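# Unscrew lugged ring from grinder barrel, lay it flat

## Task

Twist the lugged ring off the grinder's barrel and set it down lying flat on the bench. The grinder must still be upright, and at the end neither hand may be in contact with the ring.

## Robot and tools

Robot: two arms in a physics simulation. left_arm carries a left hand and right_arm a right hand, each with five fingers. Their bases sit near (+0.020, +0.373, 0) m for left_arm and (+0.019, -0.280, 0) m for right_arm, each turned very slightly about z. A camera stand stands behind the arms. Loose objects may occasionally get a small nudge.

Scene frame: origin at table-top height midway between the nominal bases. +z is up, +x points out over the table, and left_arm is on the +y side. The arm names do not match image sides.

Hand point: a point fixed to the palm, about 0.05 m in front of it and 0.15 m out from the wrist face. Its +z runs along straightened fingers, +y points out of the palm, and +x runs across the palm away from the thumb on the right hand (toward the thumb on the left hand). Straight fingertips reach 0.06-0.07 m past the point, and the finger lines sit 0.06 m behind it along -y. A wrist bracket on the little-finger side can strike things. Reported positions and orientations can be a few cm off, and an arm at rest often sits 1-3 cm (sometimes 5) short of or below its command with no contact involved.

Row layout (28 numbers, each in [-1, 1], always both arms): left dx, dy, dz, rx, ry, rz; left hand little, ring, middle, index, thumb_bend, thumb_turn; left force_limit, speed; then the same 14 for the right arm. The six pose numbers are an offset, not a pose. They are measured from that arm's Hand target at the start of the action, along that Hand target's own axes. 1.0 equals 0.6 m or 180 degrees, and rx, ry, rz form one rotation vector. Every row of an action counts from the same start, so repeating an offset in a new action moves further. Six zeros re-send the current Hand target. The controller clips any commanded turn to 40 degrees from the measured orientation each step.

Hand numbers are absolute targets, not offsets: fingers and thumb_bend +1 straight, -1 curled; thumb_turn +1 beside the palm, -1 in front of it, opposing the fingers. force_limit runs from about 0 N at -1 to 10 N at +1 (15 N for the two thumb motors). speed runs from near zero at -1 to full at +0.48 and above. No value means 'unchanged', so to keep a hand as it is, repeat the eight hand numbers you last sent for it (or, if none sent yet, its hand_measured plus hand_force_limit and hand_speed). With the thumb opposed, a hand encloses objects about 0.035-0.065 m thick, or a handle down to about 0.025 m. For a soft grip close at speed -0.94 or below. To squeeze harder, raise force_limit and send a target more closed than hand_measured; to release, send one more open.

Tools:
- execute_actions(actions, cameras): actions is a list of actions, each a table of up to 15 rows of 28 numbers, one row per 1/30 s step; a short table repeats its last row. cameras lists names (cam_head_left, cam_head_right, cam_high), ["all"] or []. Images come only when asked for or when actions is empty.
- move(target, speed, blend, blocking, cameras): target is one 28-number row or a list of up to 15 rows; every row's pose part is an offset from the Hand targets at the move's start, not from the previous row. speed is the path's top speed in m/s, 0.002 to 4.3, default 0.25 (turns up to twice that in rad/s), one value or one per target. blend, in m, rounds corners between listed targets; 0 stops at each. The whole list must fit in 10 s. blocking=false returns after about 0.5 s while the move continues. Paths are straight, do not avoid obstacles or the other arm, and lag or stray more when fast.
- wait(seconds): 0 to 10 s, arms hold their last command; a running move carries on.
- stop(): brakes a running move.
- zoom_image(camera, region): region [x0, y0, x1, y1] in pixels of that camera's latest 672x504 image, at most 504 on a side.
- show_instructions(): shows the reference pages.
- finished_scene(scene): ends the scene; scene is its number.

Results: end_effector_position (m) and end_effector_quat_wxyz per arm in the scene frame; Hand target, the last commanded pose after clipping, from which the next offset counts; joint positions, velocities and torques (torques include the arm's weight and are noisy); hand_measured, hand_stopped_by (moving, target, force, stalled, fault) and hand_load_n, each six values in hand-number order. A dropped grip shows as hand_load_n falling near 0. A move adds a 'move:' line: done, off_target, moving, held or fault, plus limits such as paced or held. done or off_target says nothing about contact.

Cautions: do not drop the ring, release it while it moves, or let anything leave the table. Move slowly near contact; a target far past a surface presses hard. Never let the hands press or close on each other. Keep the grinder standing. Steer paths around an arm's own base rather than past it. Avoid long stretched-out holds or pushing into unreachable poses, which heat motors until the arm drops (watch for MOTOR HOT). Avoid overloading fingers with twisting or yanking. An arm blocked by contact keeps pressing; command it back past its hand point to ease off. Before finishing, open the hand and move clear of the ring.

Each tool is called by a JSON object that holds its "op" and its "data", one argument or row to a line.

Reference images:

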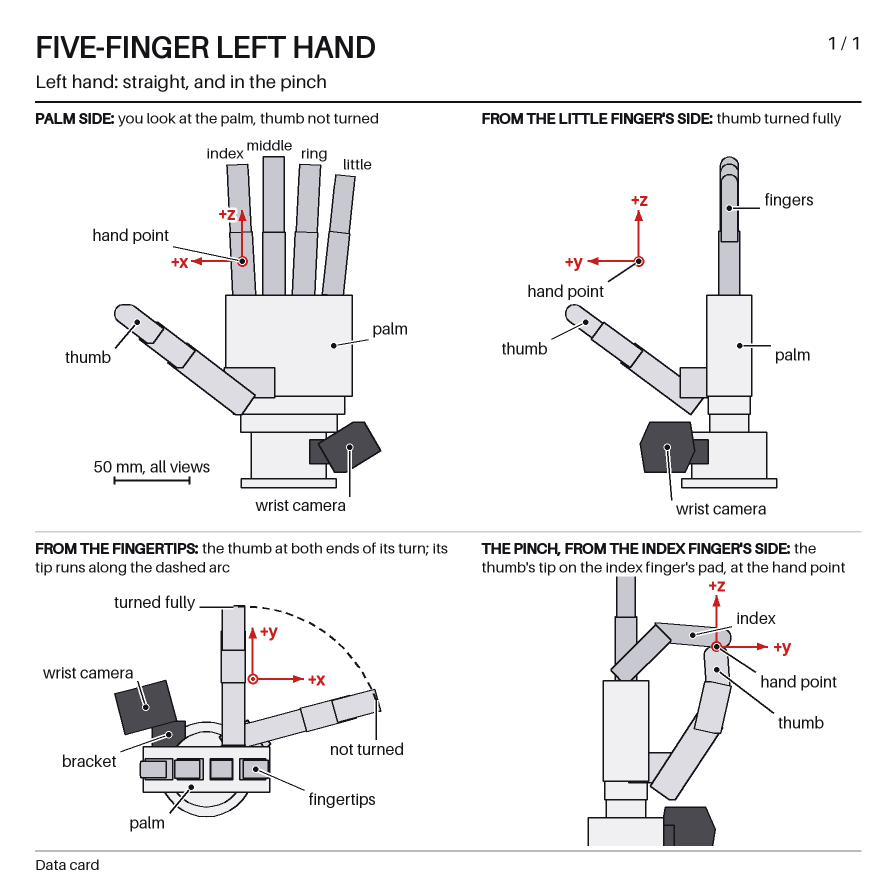

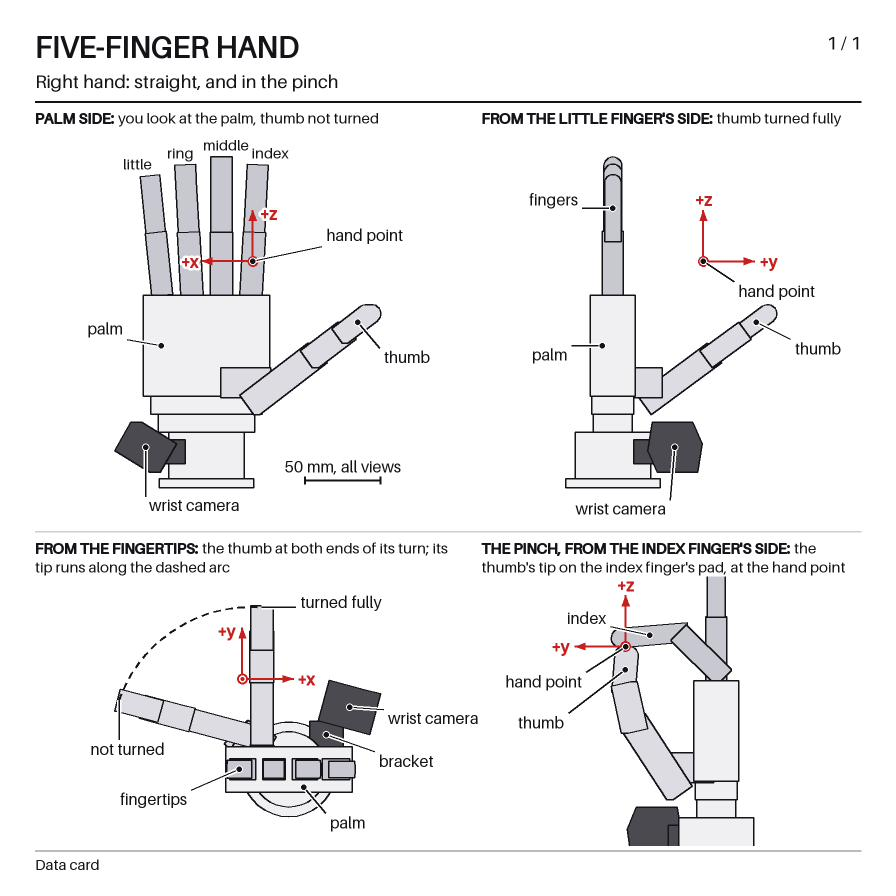

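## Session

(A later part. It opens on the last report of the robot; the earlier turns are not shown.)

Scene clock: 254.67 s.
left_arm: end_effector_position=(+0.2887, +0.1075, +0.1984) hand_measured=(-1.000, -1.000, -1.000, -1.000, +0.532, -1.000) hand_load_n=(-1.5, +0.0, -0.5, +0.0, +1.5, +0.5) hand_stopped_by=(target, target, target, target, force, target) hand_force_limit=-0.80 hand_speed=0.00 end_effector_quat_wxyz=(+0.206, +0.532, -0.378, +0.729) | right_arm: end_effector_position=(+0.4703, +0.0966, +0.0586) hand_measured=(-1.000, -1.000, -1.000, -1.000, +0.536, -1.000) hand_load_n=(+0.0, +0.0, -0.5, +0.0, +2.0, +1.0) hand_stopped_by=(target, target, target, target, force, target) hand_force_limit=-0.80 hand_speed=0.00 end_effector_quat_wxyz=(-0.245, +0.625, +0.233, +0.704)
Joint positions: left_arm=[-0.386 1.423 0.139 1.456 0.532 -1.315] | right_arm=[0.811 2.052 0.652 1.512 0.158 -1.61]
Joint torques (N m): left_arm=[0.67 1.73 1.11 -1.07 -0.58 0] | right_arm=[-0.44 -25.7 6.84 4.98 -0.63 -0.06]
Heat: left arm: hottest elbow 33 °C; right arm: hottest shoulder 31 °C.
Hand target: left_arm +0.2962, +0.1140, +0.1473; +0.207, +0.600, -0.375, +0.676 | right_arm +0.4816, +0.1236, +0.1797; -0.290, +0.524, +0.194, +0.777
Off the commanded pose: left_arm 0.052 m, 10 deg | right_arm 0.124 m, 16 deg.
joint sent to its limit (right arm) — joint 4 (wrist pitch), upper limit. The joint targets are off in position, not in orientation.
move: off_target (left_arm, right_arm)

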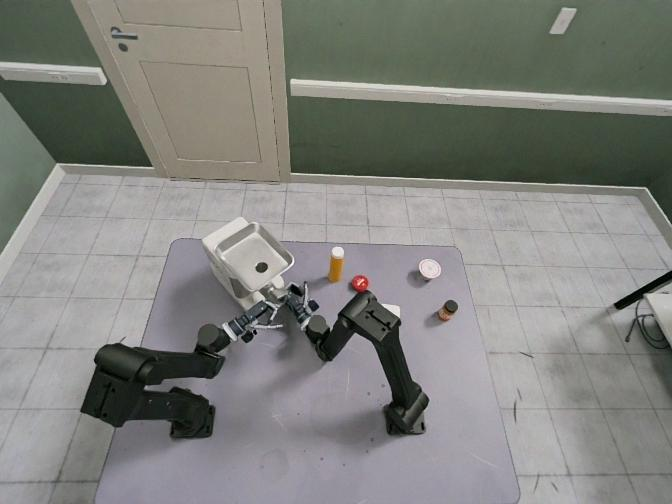

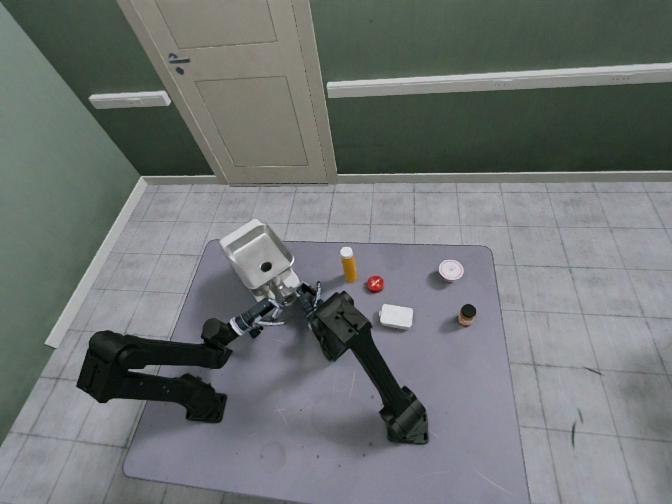

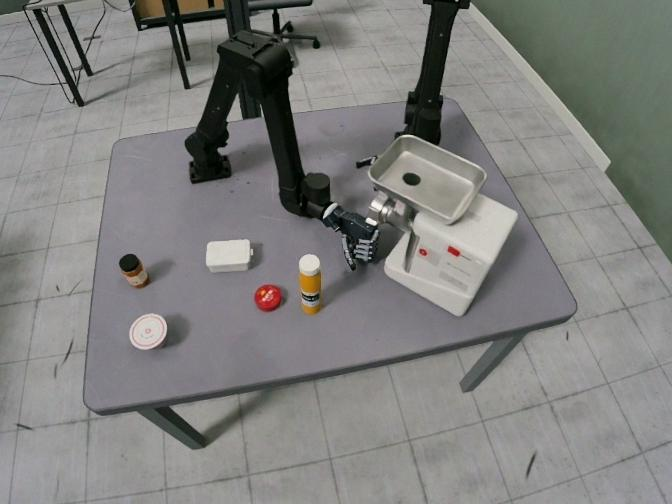

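{"op": "move", "data": {
  "target": [-0.0832,0.012,0.02,0,0,0,-1,-1,-1,-1,0.1,-1,-0.8,0,0,0,0,0,0,0,-1,-1,-1,-1,0.1,-1,-0.8,0],
  "speed": 0.06,
  "cameras": ["cam_head_left","cam_head_right","cam_high"]
}}

{"op": "zoom_image", "data": {
  "camera": "cam_head_left",
  "region": [250, 275, 300, 325]
}}

{"op": "zoom_image", "data": {
  "camera": "cam_high",
  "region": [350, 150, 420, 240]
}}

Scene clock: 256.83 s.
left_arm: end_effector_position=(+0.2843, +0.1088, +0.1927) hand_measured=(-1.000, -1.000, -1.000, -1.000, +0.532, -1.000) hand_load_n=(-3.5, +0.0, -0.5, +0.0, +1.5, +0.5) hand_stopped_by=(target, target, target, target, force, target) hand_force_limit=-0.80 hand_speed=0.00 end_effector_quat_wxyz=(+0.208, +0.516, -0.384, +0.737) | right_arm: end_effector_position=(+0.4704, +0.0965, +0.0583) hand_measured=(-1.000, -1.000, -1.000, -1.000, +0.536, -1.000) hand_load_n=(+0.0, +0.0, -0.5, +0.0, +2.0, +1.0) hand_stopped_by=(target, target, target, target, force, target) hand_force_limit=-0.80 hand_speed=0.00 end_effector_quat_wxyz=(-0.245, +0.625, +0.233, +0.703)
Joint positions: left_arm=[-0.376 1.518 0.136 1.587 0.56 -1.317] | right_arm=[0.811 2.052 0.652 1.511 0.158 -1.61]
Joint torques (N m): left_arm=[0.97 15.62 1.1 1.26 -1.16 0.46] | right_arm=[-0.38 -25.7 6.83 5.01 -0.62 -0.07]
Heat: left arm: hottest elbow 32 °C; right arm: hottest shoulder 31 °C.
Hand target: left_arm +0.3084, +0.1090, +0.0970; +0.207, +0.600, -0.375, +0.676 | right_arm +0.4817, +0.1235, +0.1796; -0.290, +0.524, +0.194, +0.777
Off the commanded pose: left_arm 0.099 m, 12 deg | right_arm 0.125 m, 16 deg.
joint read past its limit (left arm) — joint 4 (wrist pitch), upper limit.
joint sent to its limit (left arm) — joint 4 (wrist pitch), upper limit. The joint targets are off in position and orientation.
joint sent to its limit (right arm) — joint 4 (wrist pitch), upper limit. The joint targets are off in position, not in orientation.
move: off_target (left_arm, right_arm)

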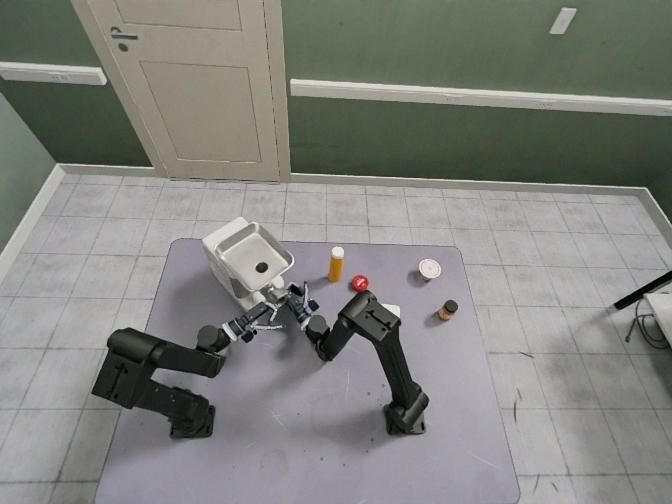

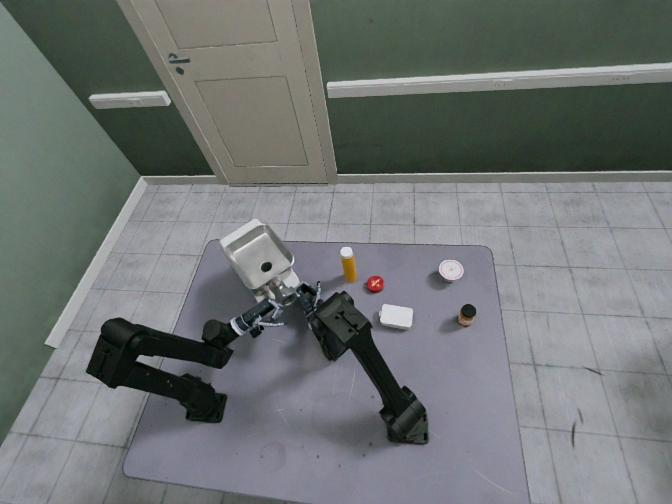

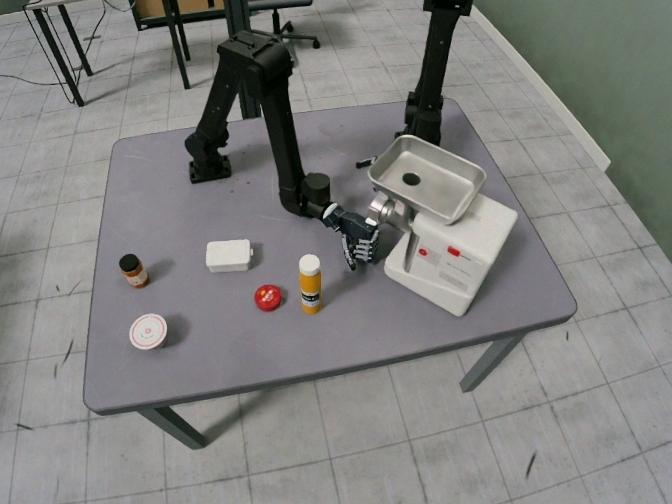

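Scaled by 10.080 from the camera's 672x504 image, which has a finer 960x720 frame.

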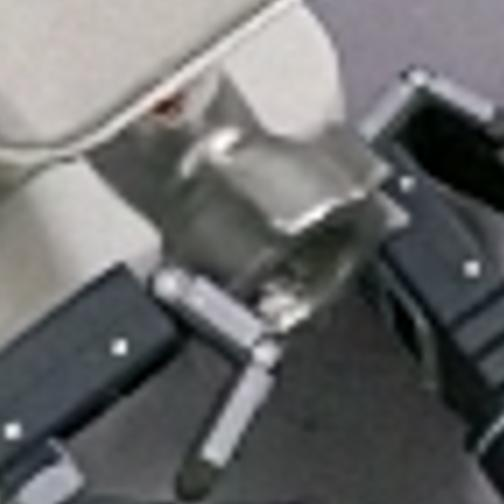

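Scaled by 5.600 from the camera's 672x504 image, which has a finer 960x720 frame.

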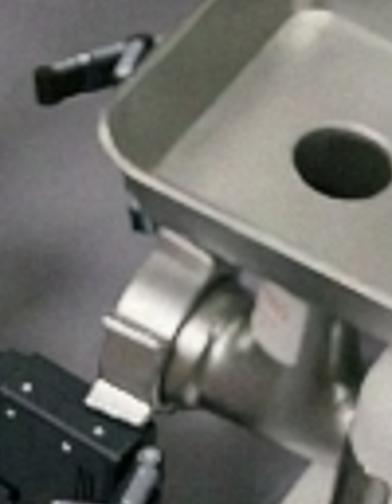

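{"op": "move", "data": {
  "target": [-0.0805,0.0216,0.0,0,0,0,-1,-1,-1,-1,0.1,-1,-0.8,0,0.0457,0,0.0204,0,0,0,-1,-1,-1,-1,0.1,-1,-0.8,0],
  "speed": 0.06,
  "cameras": ["cam_head_left","cam_head_right","cam_high"]
}}

{"op": "zoom_image", "data": {
  "camera": "cam_head_left",
  "region": [250, 275, 300, 325]
}}

{"op": "zoom_image", "data": {
  "camera": "cam_high",
  "region": [350, 150, 420, 240]
}}

Scene clock: 259.83 s.
left_arm: end_effector_position=(+0.2882, +0.1175, +0.0696) hand_measured=(-1.000, -1.000, -1.000, -1.000, +0.532, -1.000) hand_load_n=(-0.5, +0.0, -0.5, +0.0, +1.5, +0.5) hand_stopped_by=(target, target, target, target, force, target) hand_force_limit=-0.80 hand_speed=0.00 end_effector_quat_wxyz=(+0.220, +0.645, -0.395, +0.615) | right_arm: end_effector_position=(+0.4817, +0.1105, +0.2068) hand_measured=(-1.000, -1.000, -1.000, -1.000, +0.536, -1.000) hand_load_n=(+0.0, +0.0, -0.5, +0.0, +2.0, +1.0) hand_stopped_by=(target, target, target, target, force, target) hand_force_limit=-0.80 hand_speed=0.00 end_effector_quat_wxyz=(-0.286, +0.530, +0.189, +0.776)
Joint positions: left_arm=[-0.339 1.893 0.13 1.588 0.578 -1.268] | right_arm=[0.807 1.82 0.703 1.495 0.142 -1.616]
Joint torques (N m): left_arm=[-1.26 -1.79 4.3 1.35 -0.42 0.84] | right_arm=[-0.21 -11.11 7.2 1.61 -0.17 -0.03]
Heat: left arm: hottest elbow 32 °C; right arm: hottest shoulder 32 °C.
Hand target: left_arm +0.3084, +0.1090, +0.0470; +0.207, +0.600, -0.375, +0.676 | right_arm +0.4826, +0.1242, +0.2098; -0.290, +0.524, +0.194, +0.777
Off the commanded pose: left_arm 0.031 m, 9 deg | right_arm 0.014 m, 1 deg.
joint read past its limit (left arm) — joint 4 (wrist pitch), upper limit.
joint sent to its limit (left arm) — joint 4 (wrist pitch), upper limit. The joint targets are off in orientation, not in position.
move: off_target (left_arm, right_arm)

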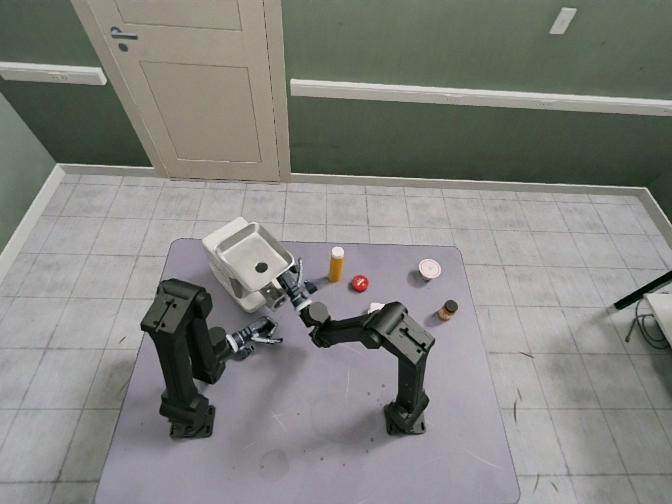

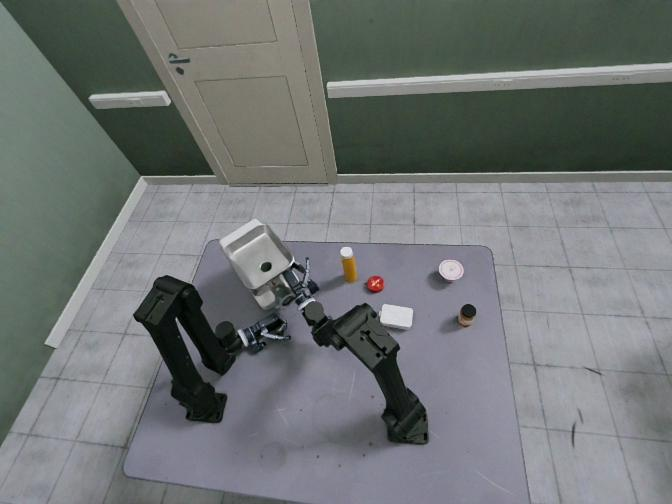

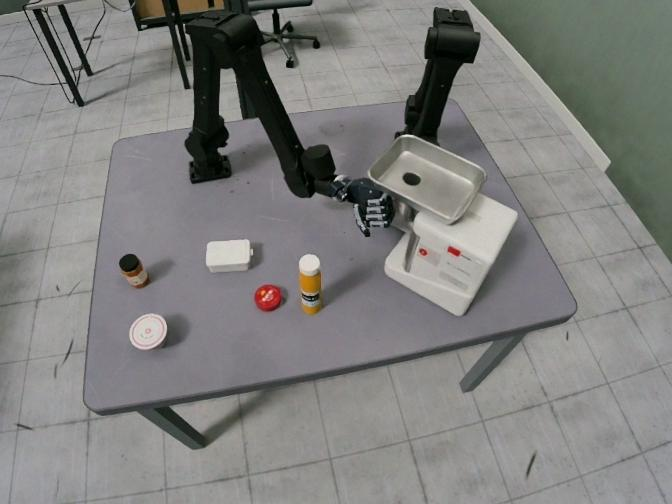

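Scaled by 10.080 from the camera's 672x504 image, which has a finer 960x720 frame.

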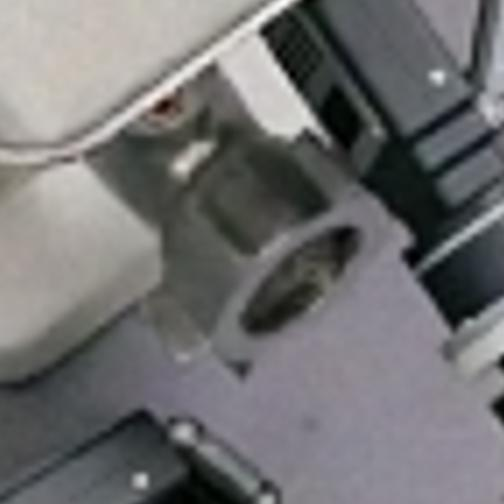

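Scaled by 5.600 from the camera's 672x504 image, which has a finer 960x720 frame.

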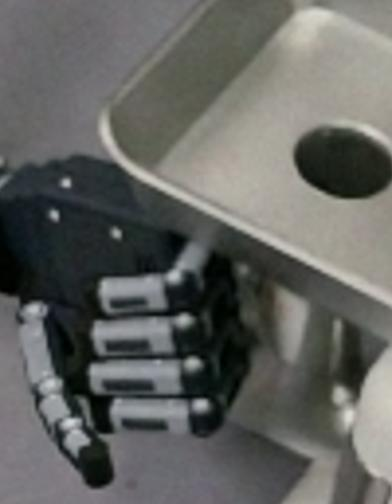

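{"op": "zoom_image", "data": {
  "camera": "cam_head_left",
  "region": [255, 275, 300, 320]
}}

{"op": "zoom_image", "data": {
  "camera": "cam_head_right",
  "region": [265, 275, 310, 320]
}}

Scaled by 11.200 from the camera's 672x504 image, which has a finer 960x720 frame.

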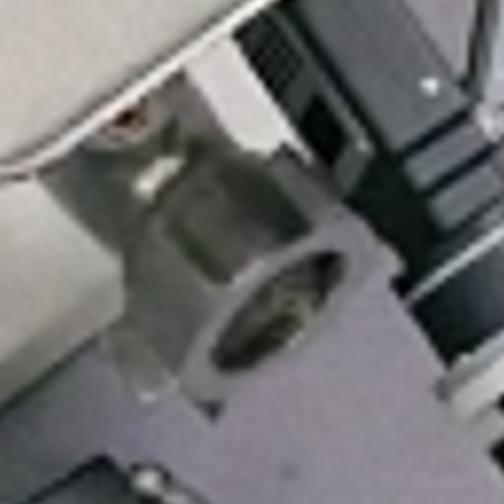

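Scaled by 11.200 from the camera's 672x504 image, which has a finer 960x720 frame.

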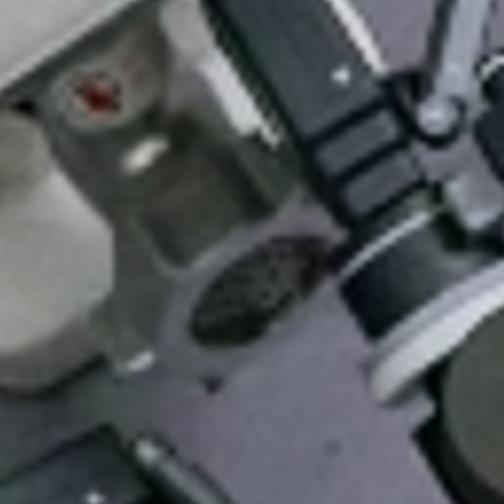

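{"op": "move", "data": {
  "target": [0,0,0,0,0,0,-1,-1,-1,-1,0.1,-1,-0.8,0,0.068,0.05,-0.152,0,0,0,-1,-1,-1,-1,0.1,-1,-0.8,0],
  "speed": 0.12,
  "cameras": ["cam_head_left","cam_head_right","cam_high"]
}}

{"op": "zoom_image", "data": {
  "camera": "cam_head_left",
  "region": [255, 275, 300, 320]
}}

{"op": "zoom_image", "data": {
  "camera": "cam_head_right",
  "region": [265, 275, 310, 320]
}}

{"op": "zoom_image", "data": {
  "camera": "cam_high",
  "region": [350, 170, 400, 230]
}}

Scene clock: 264.43 s.
left_arm: end_effector_position=(+0.2882, +0.1175, +0.0696) hand_measured=(-1.000, -1.000, -1.000, -1.000, +0.532, -1.000) hand_load_n=(+0.0, +0.0, -0.5, +0.0, +1.5, +0.5) hand_stopped_by=(target, target, target, target, force, target) hand_force_limit=-0.80 hand_speed=0.00 end_effector_quat_wxyz=(+0.220, +0.645, -0.395, +0.615) | right_arm: end_effector_position=(+0.4247, +0.0443, +0.2013) hand_measured=(-1.000, -1.000, -1.000, -1.000, +0.536, -1.000) hand_load_n=(+0.0, +0.0, +0.0, +0.5, +2.0, +1.0) hand_stopped_by=(target, target, target, target, force, target) hand_force_limit=-0.80 hand_speed=0.00 end_effector_quat_wxyz=(-0.286, +0.539, +0.207, +0.765)
Joint positions: left_arm=[-0.339 1.893 0.13 1.588 0.578 -1.269] | right_arm=[0.79 1.675 0.447 1.57 0.101 -1.616]
Joint torques (N m): left_arm=[-1.14 -1.85 4.36 1.21 -0.42 0.83] | right_arm=[-2.2 -11.11 3.95 2.52 -0.15 0.13]
Heat: left arm: hottest elbow 32 °C; right arm: hottest shoulder 31 °C.
Hand target: left_arm +0.3084, +0.1090, +0.0470; +0.207, +0.600, -0.375, +0.676 | right_arm +0.4267, +0.0360, +0.2133; -0.290, +0.524, +0.194, +0.777
Off the commanded pose: left_arm 0.031 m, 9 deg | right_arm 0.015 m, 3 deg.
joint read past its limit (left arm) — joint 4 (wrist pitch), upper limit.
joint sent to its limit (left arm) — joint 4 (wrist pitch), upper limit. The joint targets are off in orientation, not in position.
joint sent to its limit (right arm) — joint 4 (wrist pitch), upper limit. The joint targets still meet the commanded pose.
move: off_target (left_arm, right_arm)

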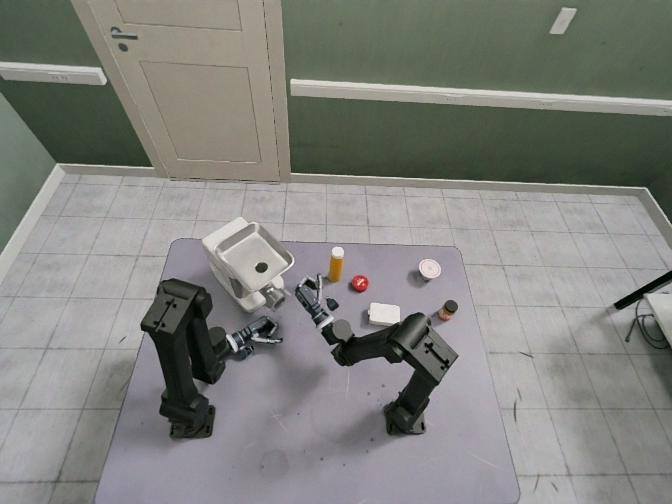

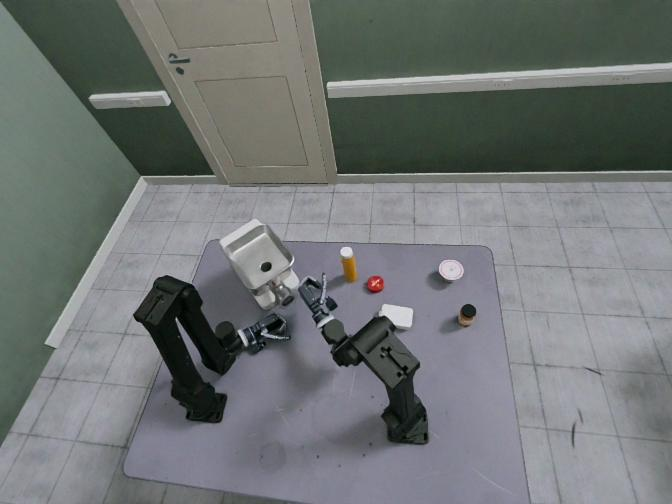

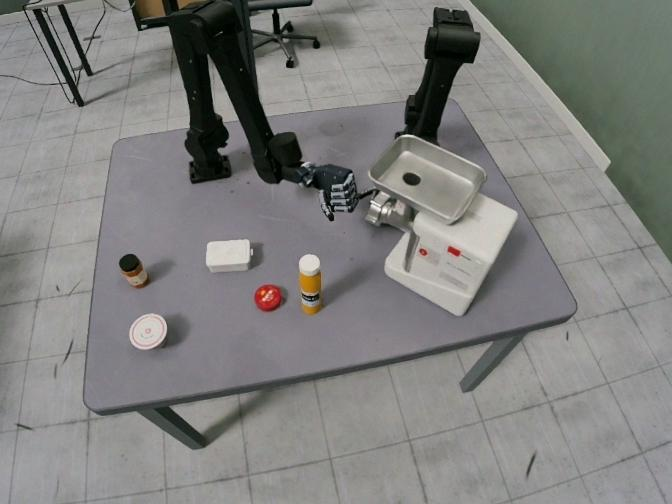

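Scaled by 11.200 from the camera's 672x504 image, which has a finer 960x720 frame.

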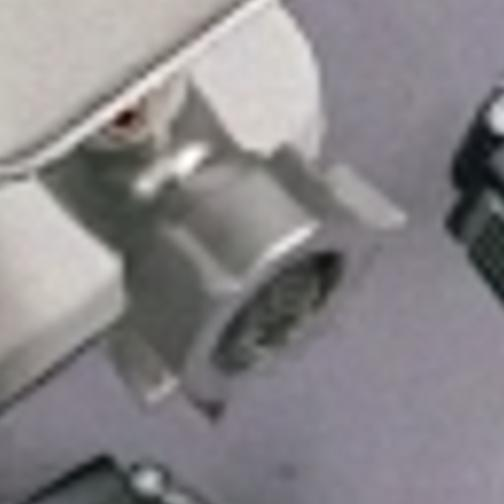

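Scaled by 11.200 from the camera's 672x504 image, which has a finer 960x720 frame.

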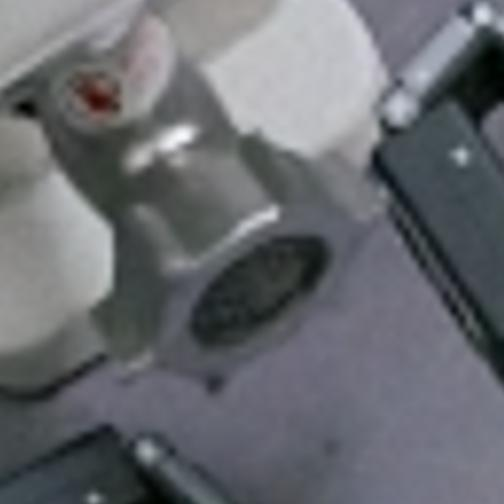

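Scaled by 8.400 from the camera's 672x504 image, which has a finer 960x720 frame.

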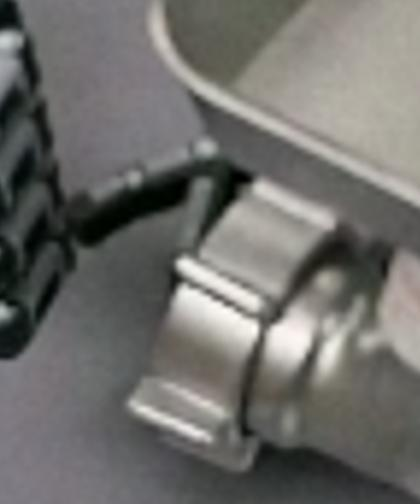

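{"op": "move", "data": {
  "target": [
    [0.0805,-0.0216,-0.15,0,0,0,-1,-1,-1,-1,0.1,-1,-0.8,0,-0.2133,0.0333,-0.095,0,-0.089,-0.111,-1,-1,-1,-1,0.1,-1,-0.8,0],
    [0.0805,-0.0216,-0.15,0,0,0,-1,-1,-1,-1,0.1,-1,-0.8,0,-0.2697,0.0333,0.0195,0,-0.089,-0.111,-1,-1,-1,-1,0.1,-1,-0.8,0],
    [0.0805,-0.0216,-0.15,0,0,0,-1,-1,-1,-1,0.1,-1,-0.8,0,-0.2697,0.0075,0.0195,0,-0.089,-0.111,-1,-1,-1,-1,0.1,-1,-0.8,0]
  ],
  "speed": 0.12,
  "cameras": ["cam_head_left","cam_head_right","cam_high"]
}}

{"op": "zoom_image", "data": {
  "camera": "cam_head_left",
  "region": [255, 275, 300, 320]
}}

{"op": "zoom_image", "data": {
  "camera": "cam_high",
  "region": [340, 170, 400, 240]
}}

Scene clock: 269.53 s.
left_arm: end_effector_position=(+0.2676, +0.1546, +0.0833) hand_measured=(-1.000, -1.000, -1.000, -1.000, +0.532, -1.000) hand_load_n=(+0.0, +0.0, -0.5, +0.0, +1.5, +0.5) hand_stopped_by=(target, target, target, target, force, target) hand_force_limit=-0.80 hand_speed=0.00 end_effector_quat_wxyz=(+0.203, +0.626, -0.413, +0.629) | right_arm: end_effector_position=(+0.4286, +0.0287, +0.1001) hand_measured=(-1.000, -1.000, -1.000, -1.000, +0.536, -1.000) hand_load_n=(+0.0, +0.0, +0.0, +0.0, +2.0, +1.0) hand_stopped_by=(target, target, target, target, force, target) hand_force_limit=-0.80 hand_speed=0.00 end_effector_quat_wxyz=(-0.162, +0.597, +0.306, +0.724)
Joint positions: left_arm=[-0.172 1.81 0.051 1.588 0.747 -1.182] | right_arm=[0.784 1.895 0.427 1.57 0.13 -1.838]
Joint torques (N m): left_arm=[-1.49 -6.3 0.13 1.24 -0.12 -0.07] | right_arm=[-2.26 -9 2.81 2.63 0.15 -0.07]
Heat: left arm: hottest elbow 31 °C; right arm: hottest shoulder 31 °C.
Hand target: left_arm +0.2672, +0.1528, +0.0811; +0.205, +0.628, -0.414, +0.626 (not the last commanded pose) | right_arm +0.4341, +0.0214, +0.0990; -0.154, +0.577, +0.298, +0.745 (not the last commanded pose)
Off the commanded pose: left_arm 0.032 m, 8 deg | right_arm 0.082 m, 5 deg.
joint read past its limit (left arm) — joint 4 (wrist pitch), upper limit.
joint sent to its limit (right arm) — joint 4 (wrist pitch), upper limit.
move: held (left_arm; a check stopped the path), off_target (right_arm; braked when a check withheld steps of left_arm); path passed 0 of 3 targets; limits=held
pose unreachable (left arm): on one or more control steps of this call, first in action 0 (counted from 0), this arm could not follow its commanded pose, so it was not sent that pose on those steps. It may still have moved: this result reports where it is.
cause: moving toward the commanded pose would bring two parts of the arm too close to each other (joints 2 (shoulder) and 3 (elbow) lie between them).

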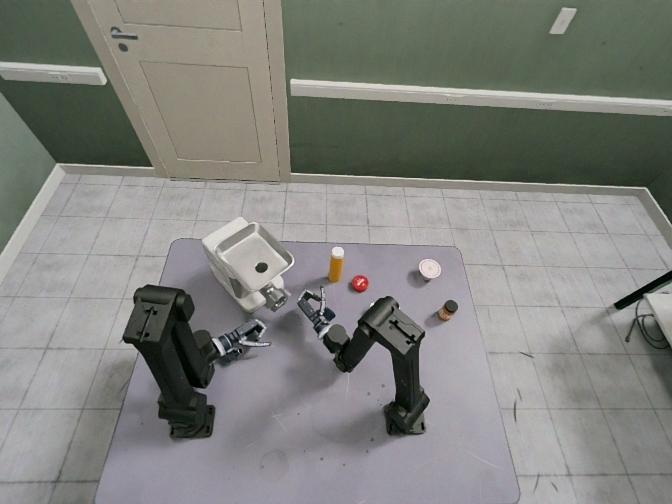

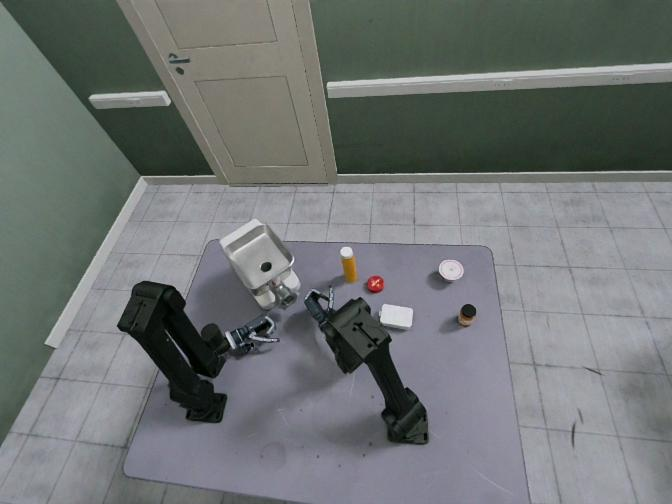

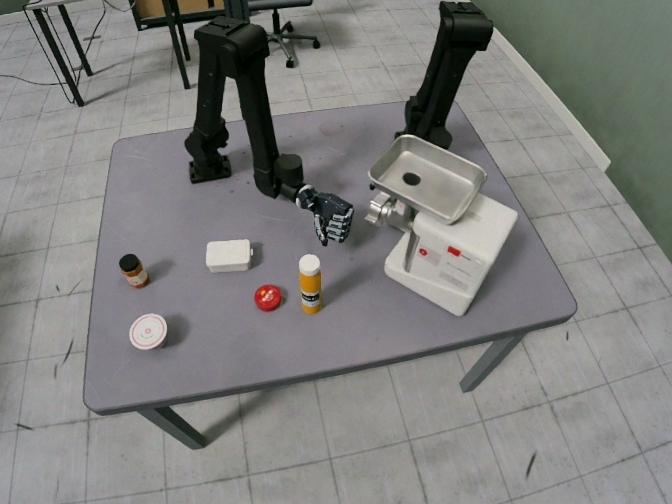

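Scaled by 11.200 from the camera's 672x504 image, which has a finer 960x720 frame.

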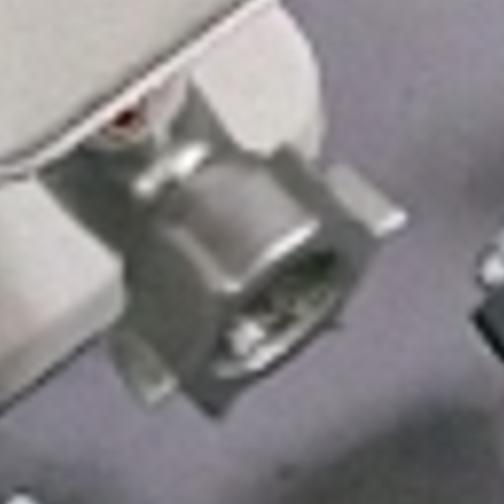

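Scaled by 7.200 from the camera's 672x504 image, which has a finer 960x720 frame.

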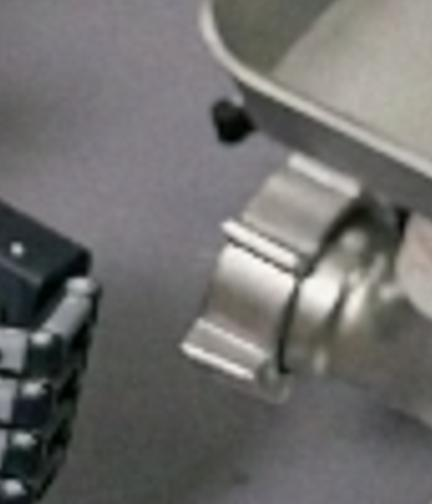

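{"op": "move", "data": {
  "target": [
    [0,0,0,0,0,0,-1,-1,-1,-1,0.1,-1,-0.8,0,-0.046,-0.0128,-0.0077,0,0,0,-1,-1,-1,-1,0.1,-1,-0.8,0],
    [0,0,0,0,0,0,-1,-1,-1,-1,0.1,-1,-0.8,0,-0.065,-0.023,0.1242,0,0,0,-1,-1,-1,-1,0.1,-1,-0.8,0]
  ],
  "speed": 0.1,
  "cameras": ["cam_head_left","cam_head_right","cam_high"]
}}

{"op": "zoom_image", "data": {
  "camera": "cam_head_left",
  "region": [255, 275, 300, 320]
}}

{"op": "zoom_image", "data": {
  "camera": "cam_high",
  "region": [340, 170, 400, 240]
}}

Scene clock: 272.77 s.
left_arm: end_effector_position=(+0.2676, +0.1546, +0.0833) hand_measured=(-1.000, -1.000, -1.000, -1.000, +0.532, -1.000) hand_load_n=(+0.0, +0.0, +0.0, +0.0, +1.5, +0.5) hand_stopped_by=(target, target, target, target, force, target) hand_force_limit=-0.80 hand_speed=0.00 end_effector_quat_wxyz=(+0.203, +0.626, -0.413, +0.629) | right_arm: end_effector_position=(+0.4844, +0.0762, +0.0673) hand_measured=(-1.000, -1.000, -1.000, -1.000, +0.536, -1.000) hand_load_n=(+0.0, +0.0, -0.5, +0.0, +2.0, +1.0) hand_stopped_by=(target, target, target, target, force, target) hand_force_limit=-0.80 hand_speed=0.00 end_effector_quat_wxyz=(-0.161, +0.586, +0.303, +0.734)
Joint positions: left_arm=[-0.172 1.81 0.051 1.588 0.747 -1.182] | right_arm=[0.762 2.092 0.653 1.57 0.11 -1.846]
Joint torques (N m): left_arm=[-1.73 -5.77 0.05 1.24 -0.12 -0.06] | right_arm=[-2.14 -11.69 4.49 2.63 -0.12 -0.07]
Heat: left arm: hottest elbow 31 °C; right arm: hottest shoulder 31 °C.
Hand target: left_arm +0.2672, +0.1528, +0.0811; +0.205, +0.628, -0.414, +0.626 | right_arm +0.4946, +0.0741, +0.0700; -0.154, +0.577, +0.298, +0.745
Off the commanded pose: left_arm 0.003 m, 1 deg | right_arm 0.011 m, 2 deg.
joint read past its limit (left arm) — joint 4 (wrist pitch), upper limit.
joint sent to its limit (right arm) — joint 4 (wrist pitch), upper limit. The joint targets still meet the commanded pose.
move: off_target (right_arm)

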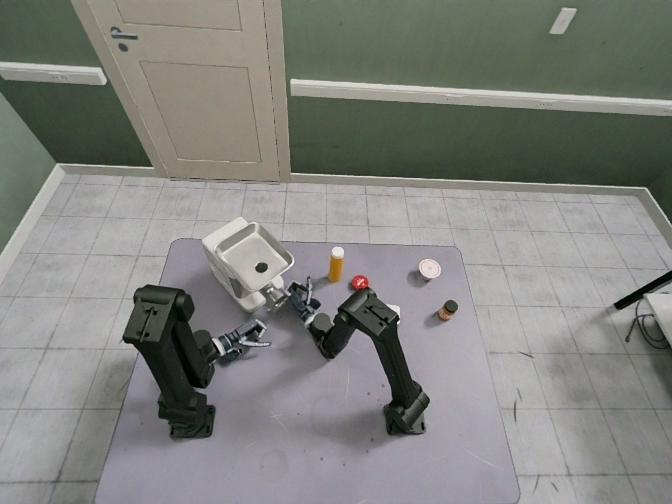

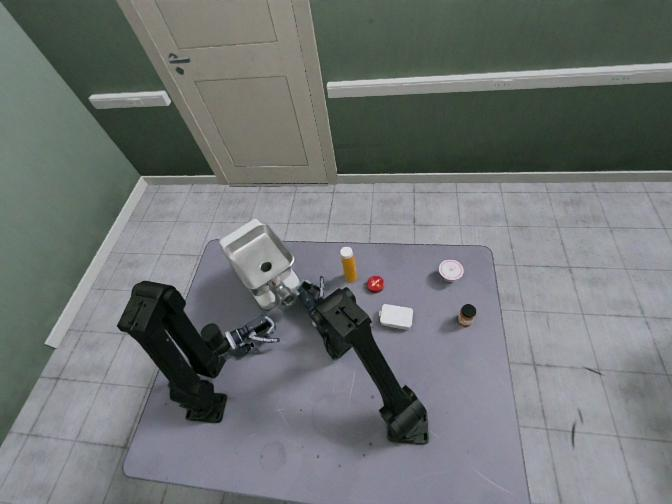

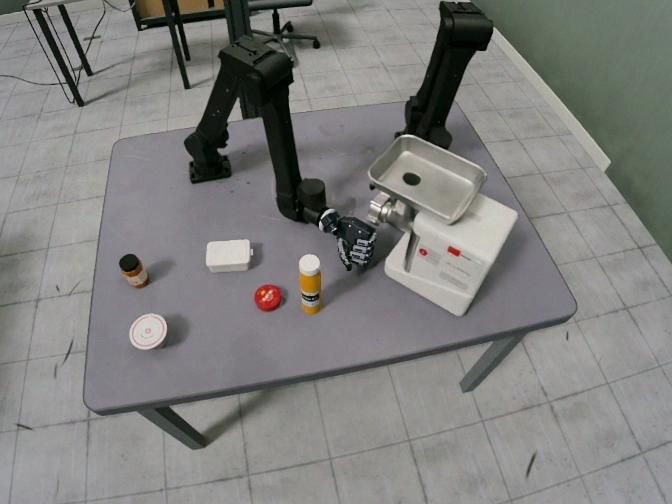

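Scaled by 11.200 from the camera's 672x504 image, which has a finer 960x720 frame.

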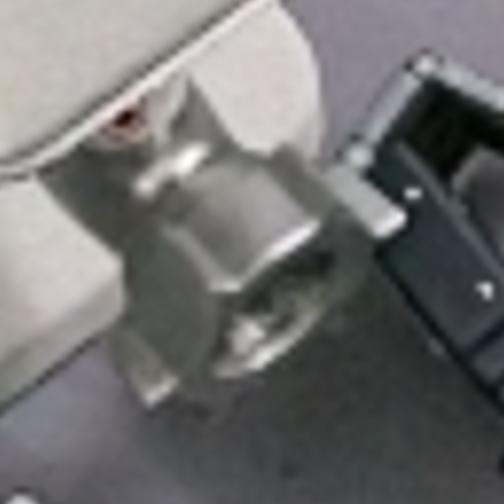

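Scaled by 7.200 from the camera's 672x504 image, which has a finer 960x720 frame.

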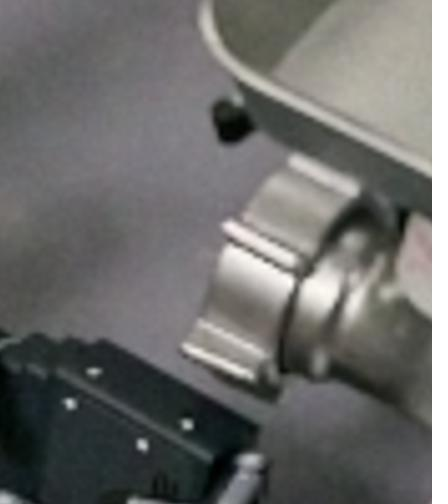

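{"op": "move", "data": {
  "target": [
    [0,0,0,0,0,0,-1,-1,-1,-1,0.1,-1,-0.8,0,0.0056,-0.0193,-0.0009,0,0,0,-1,-1,-1,-1,0.1,-1,-0.8,0],
    [0,0,0,0,0,0,-1,-1,-1,-1,0.1,-1,-0.8,0,0.1166,0.0117,0.0174,0,0,0,-1,-1,-1,-1,0.1,-1,-0.8,0]
  ],
  "speed": 0.07,
  "cameras": ["cam_head_left","cam_head_right","cam_high"]
}}

{"op": "zoom_image", "data": {
  "camera": "cam_head_left",
  "region": [255, 275, 300, 320]
}}

{"op": "zoom_image", "data": {
  "camera": "cam_high",
  "region": [340, 170, 400, 240]
}}

Scene clock: 275.53 s.
left_arm: end_effector_position=(+0.2676, +0.1546, +0.0833) hand_measured=(-1.000, -1.000, -1.000, -1.000, +0.532, -1.000) hand_load_n=(+0.0, +0.0, -0.5, +0.0, +1.5, +0.5) hand_stopped_by=(target, target, target, target, force, target) hand_force_limit=-0.80 hand_speed=0.00 end_effector_quat_wxyz=(+0.203, +0.626, -0.413, +0.629) | right_arm: end_effector_position=(+0.4920, +0.0784, +0.1290) hand_measured=(-1.000, -1.000, -1.000, -1.000, +0.536, -1.000) hand_load_n=(+0.0, +0.0, +0.0, +0.0, +2.0, +1.0) hand_stopped_by=(target, target, target, target, force, target) hand_force_limit=-0.80 hand_speed=0.00 end_effector_quat_wxyz=(-0.153, +0.585, +0.294, +0.740)
Joint positions: left_arm=[-0.172 1.81 0.051 1.588 0.747 -1.182] | right_arm=[0.763 1.899 0.65 1.393 0.133 -1.852]
Joint torques (N m): left_arm=[-1.55 -6.36 0.08 1.25 -0.12 -0.07] | right_arm=[-0.15 -14.56 3.95 1.8 0.11 -0.08]
Heat: left arm: hottest elbow 31 °C; right arm: hottest shoulder 31 °C.
Hand target: left_arm +0.2672, +0.1528, +0.0811; +0.205, +0.628, -0.414, +0.626 | right_arm +0.4865, +0.0833, +0.1401; -0.154, +0.577, +0.298, +0.745
Off the commanded pose: left_arm 0.003 m, 1 deg | right_arm 0.013 m, 1 deg.
joint read past its limit (left arm) — joint 4 (wrist pitch), upper limit.
move: off_target (right_arm)

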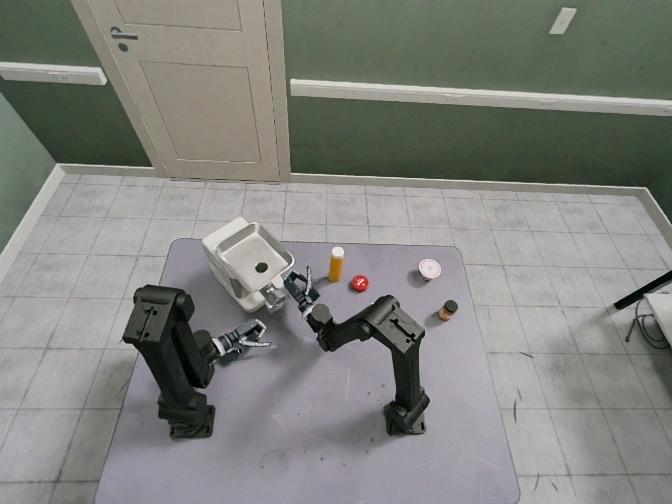

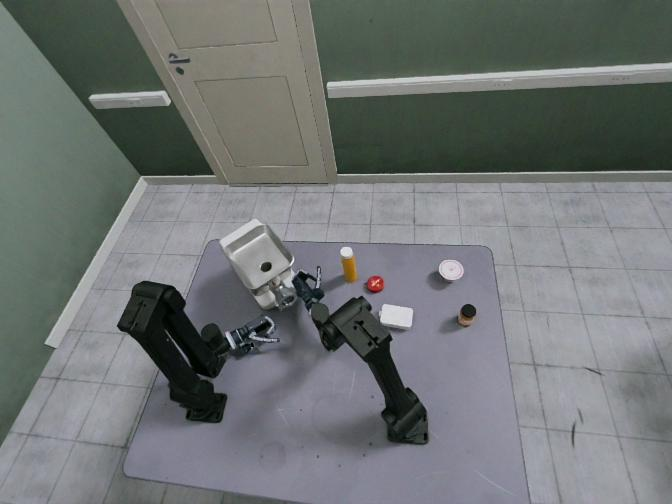

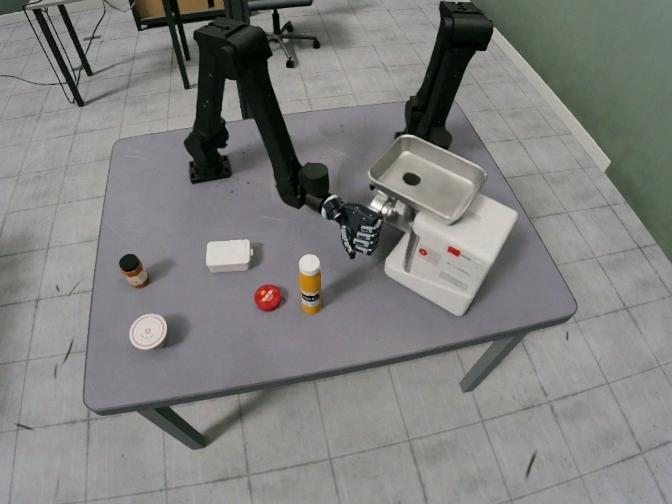

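Scaled by 11.200 from the camera's 672x504 image, which has a finer 960x720 frame.

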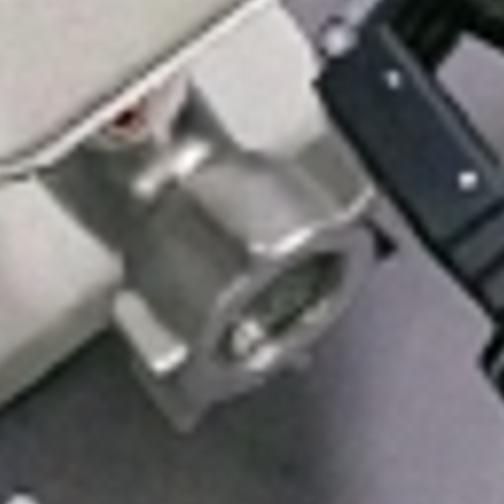

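Scaled by 7.200 from the camera's 672x504 image, which has a finer 960x720 frame.

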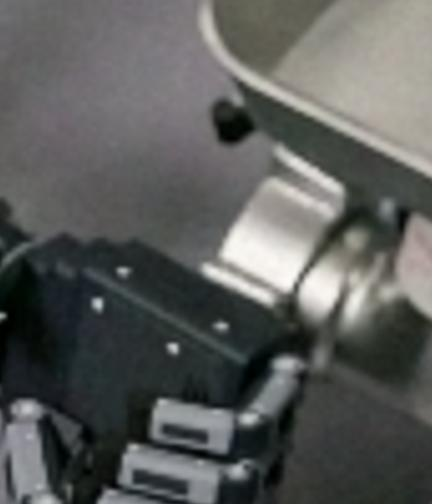

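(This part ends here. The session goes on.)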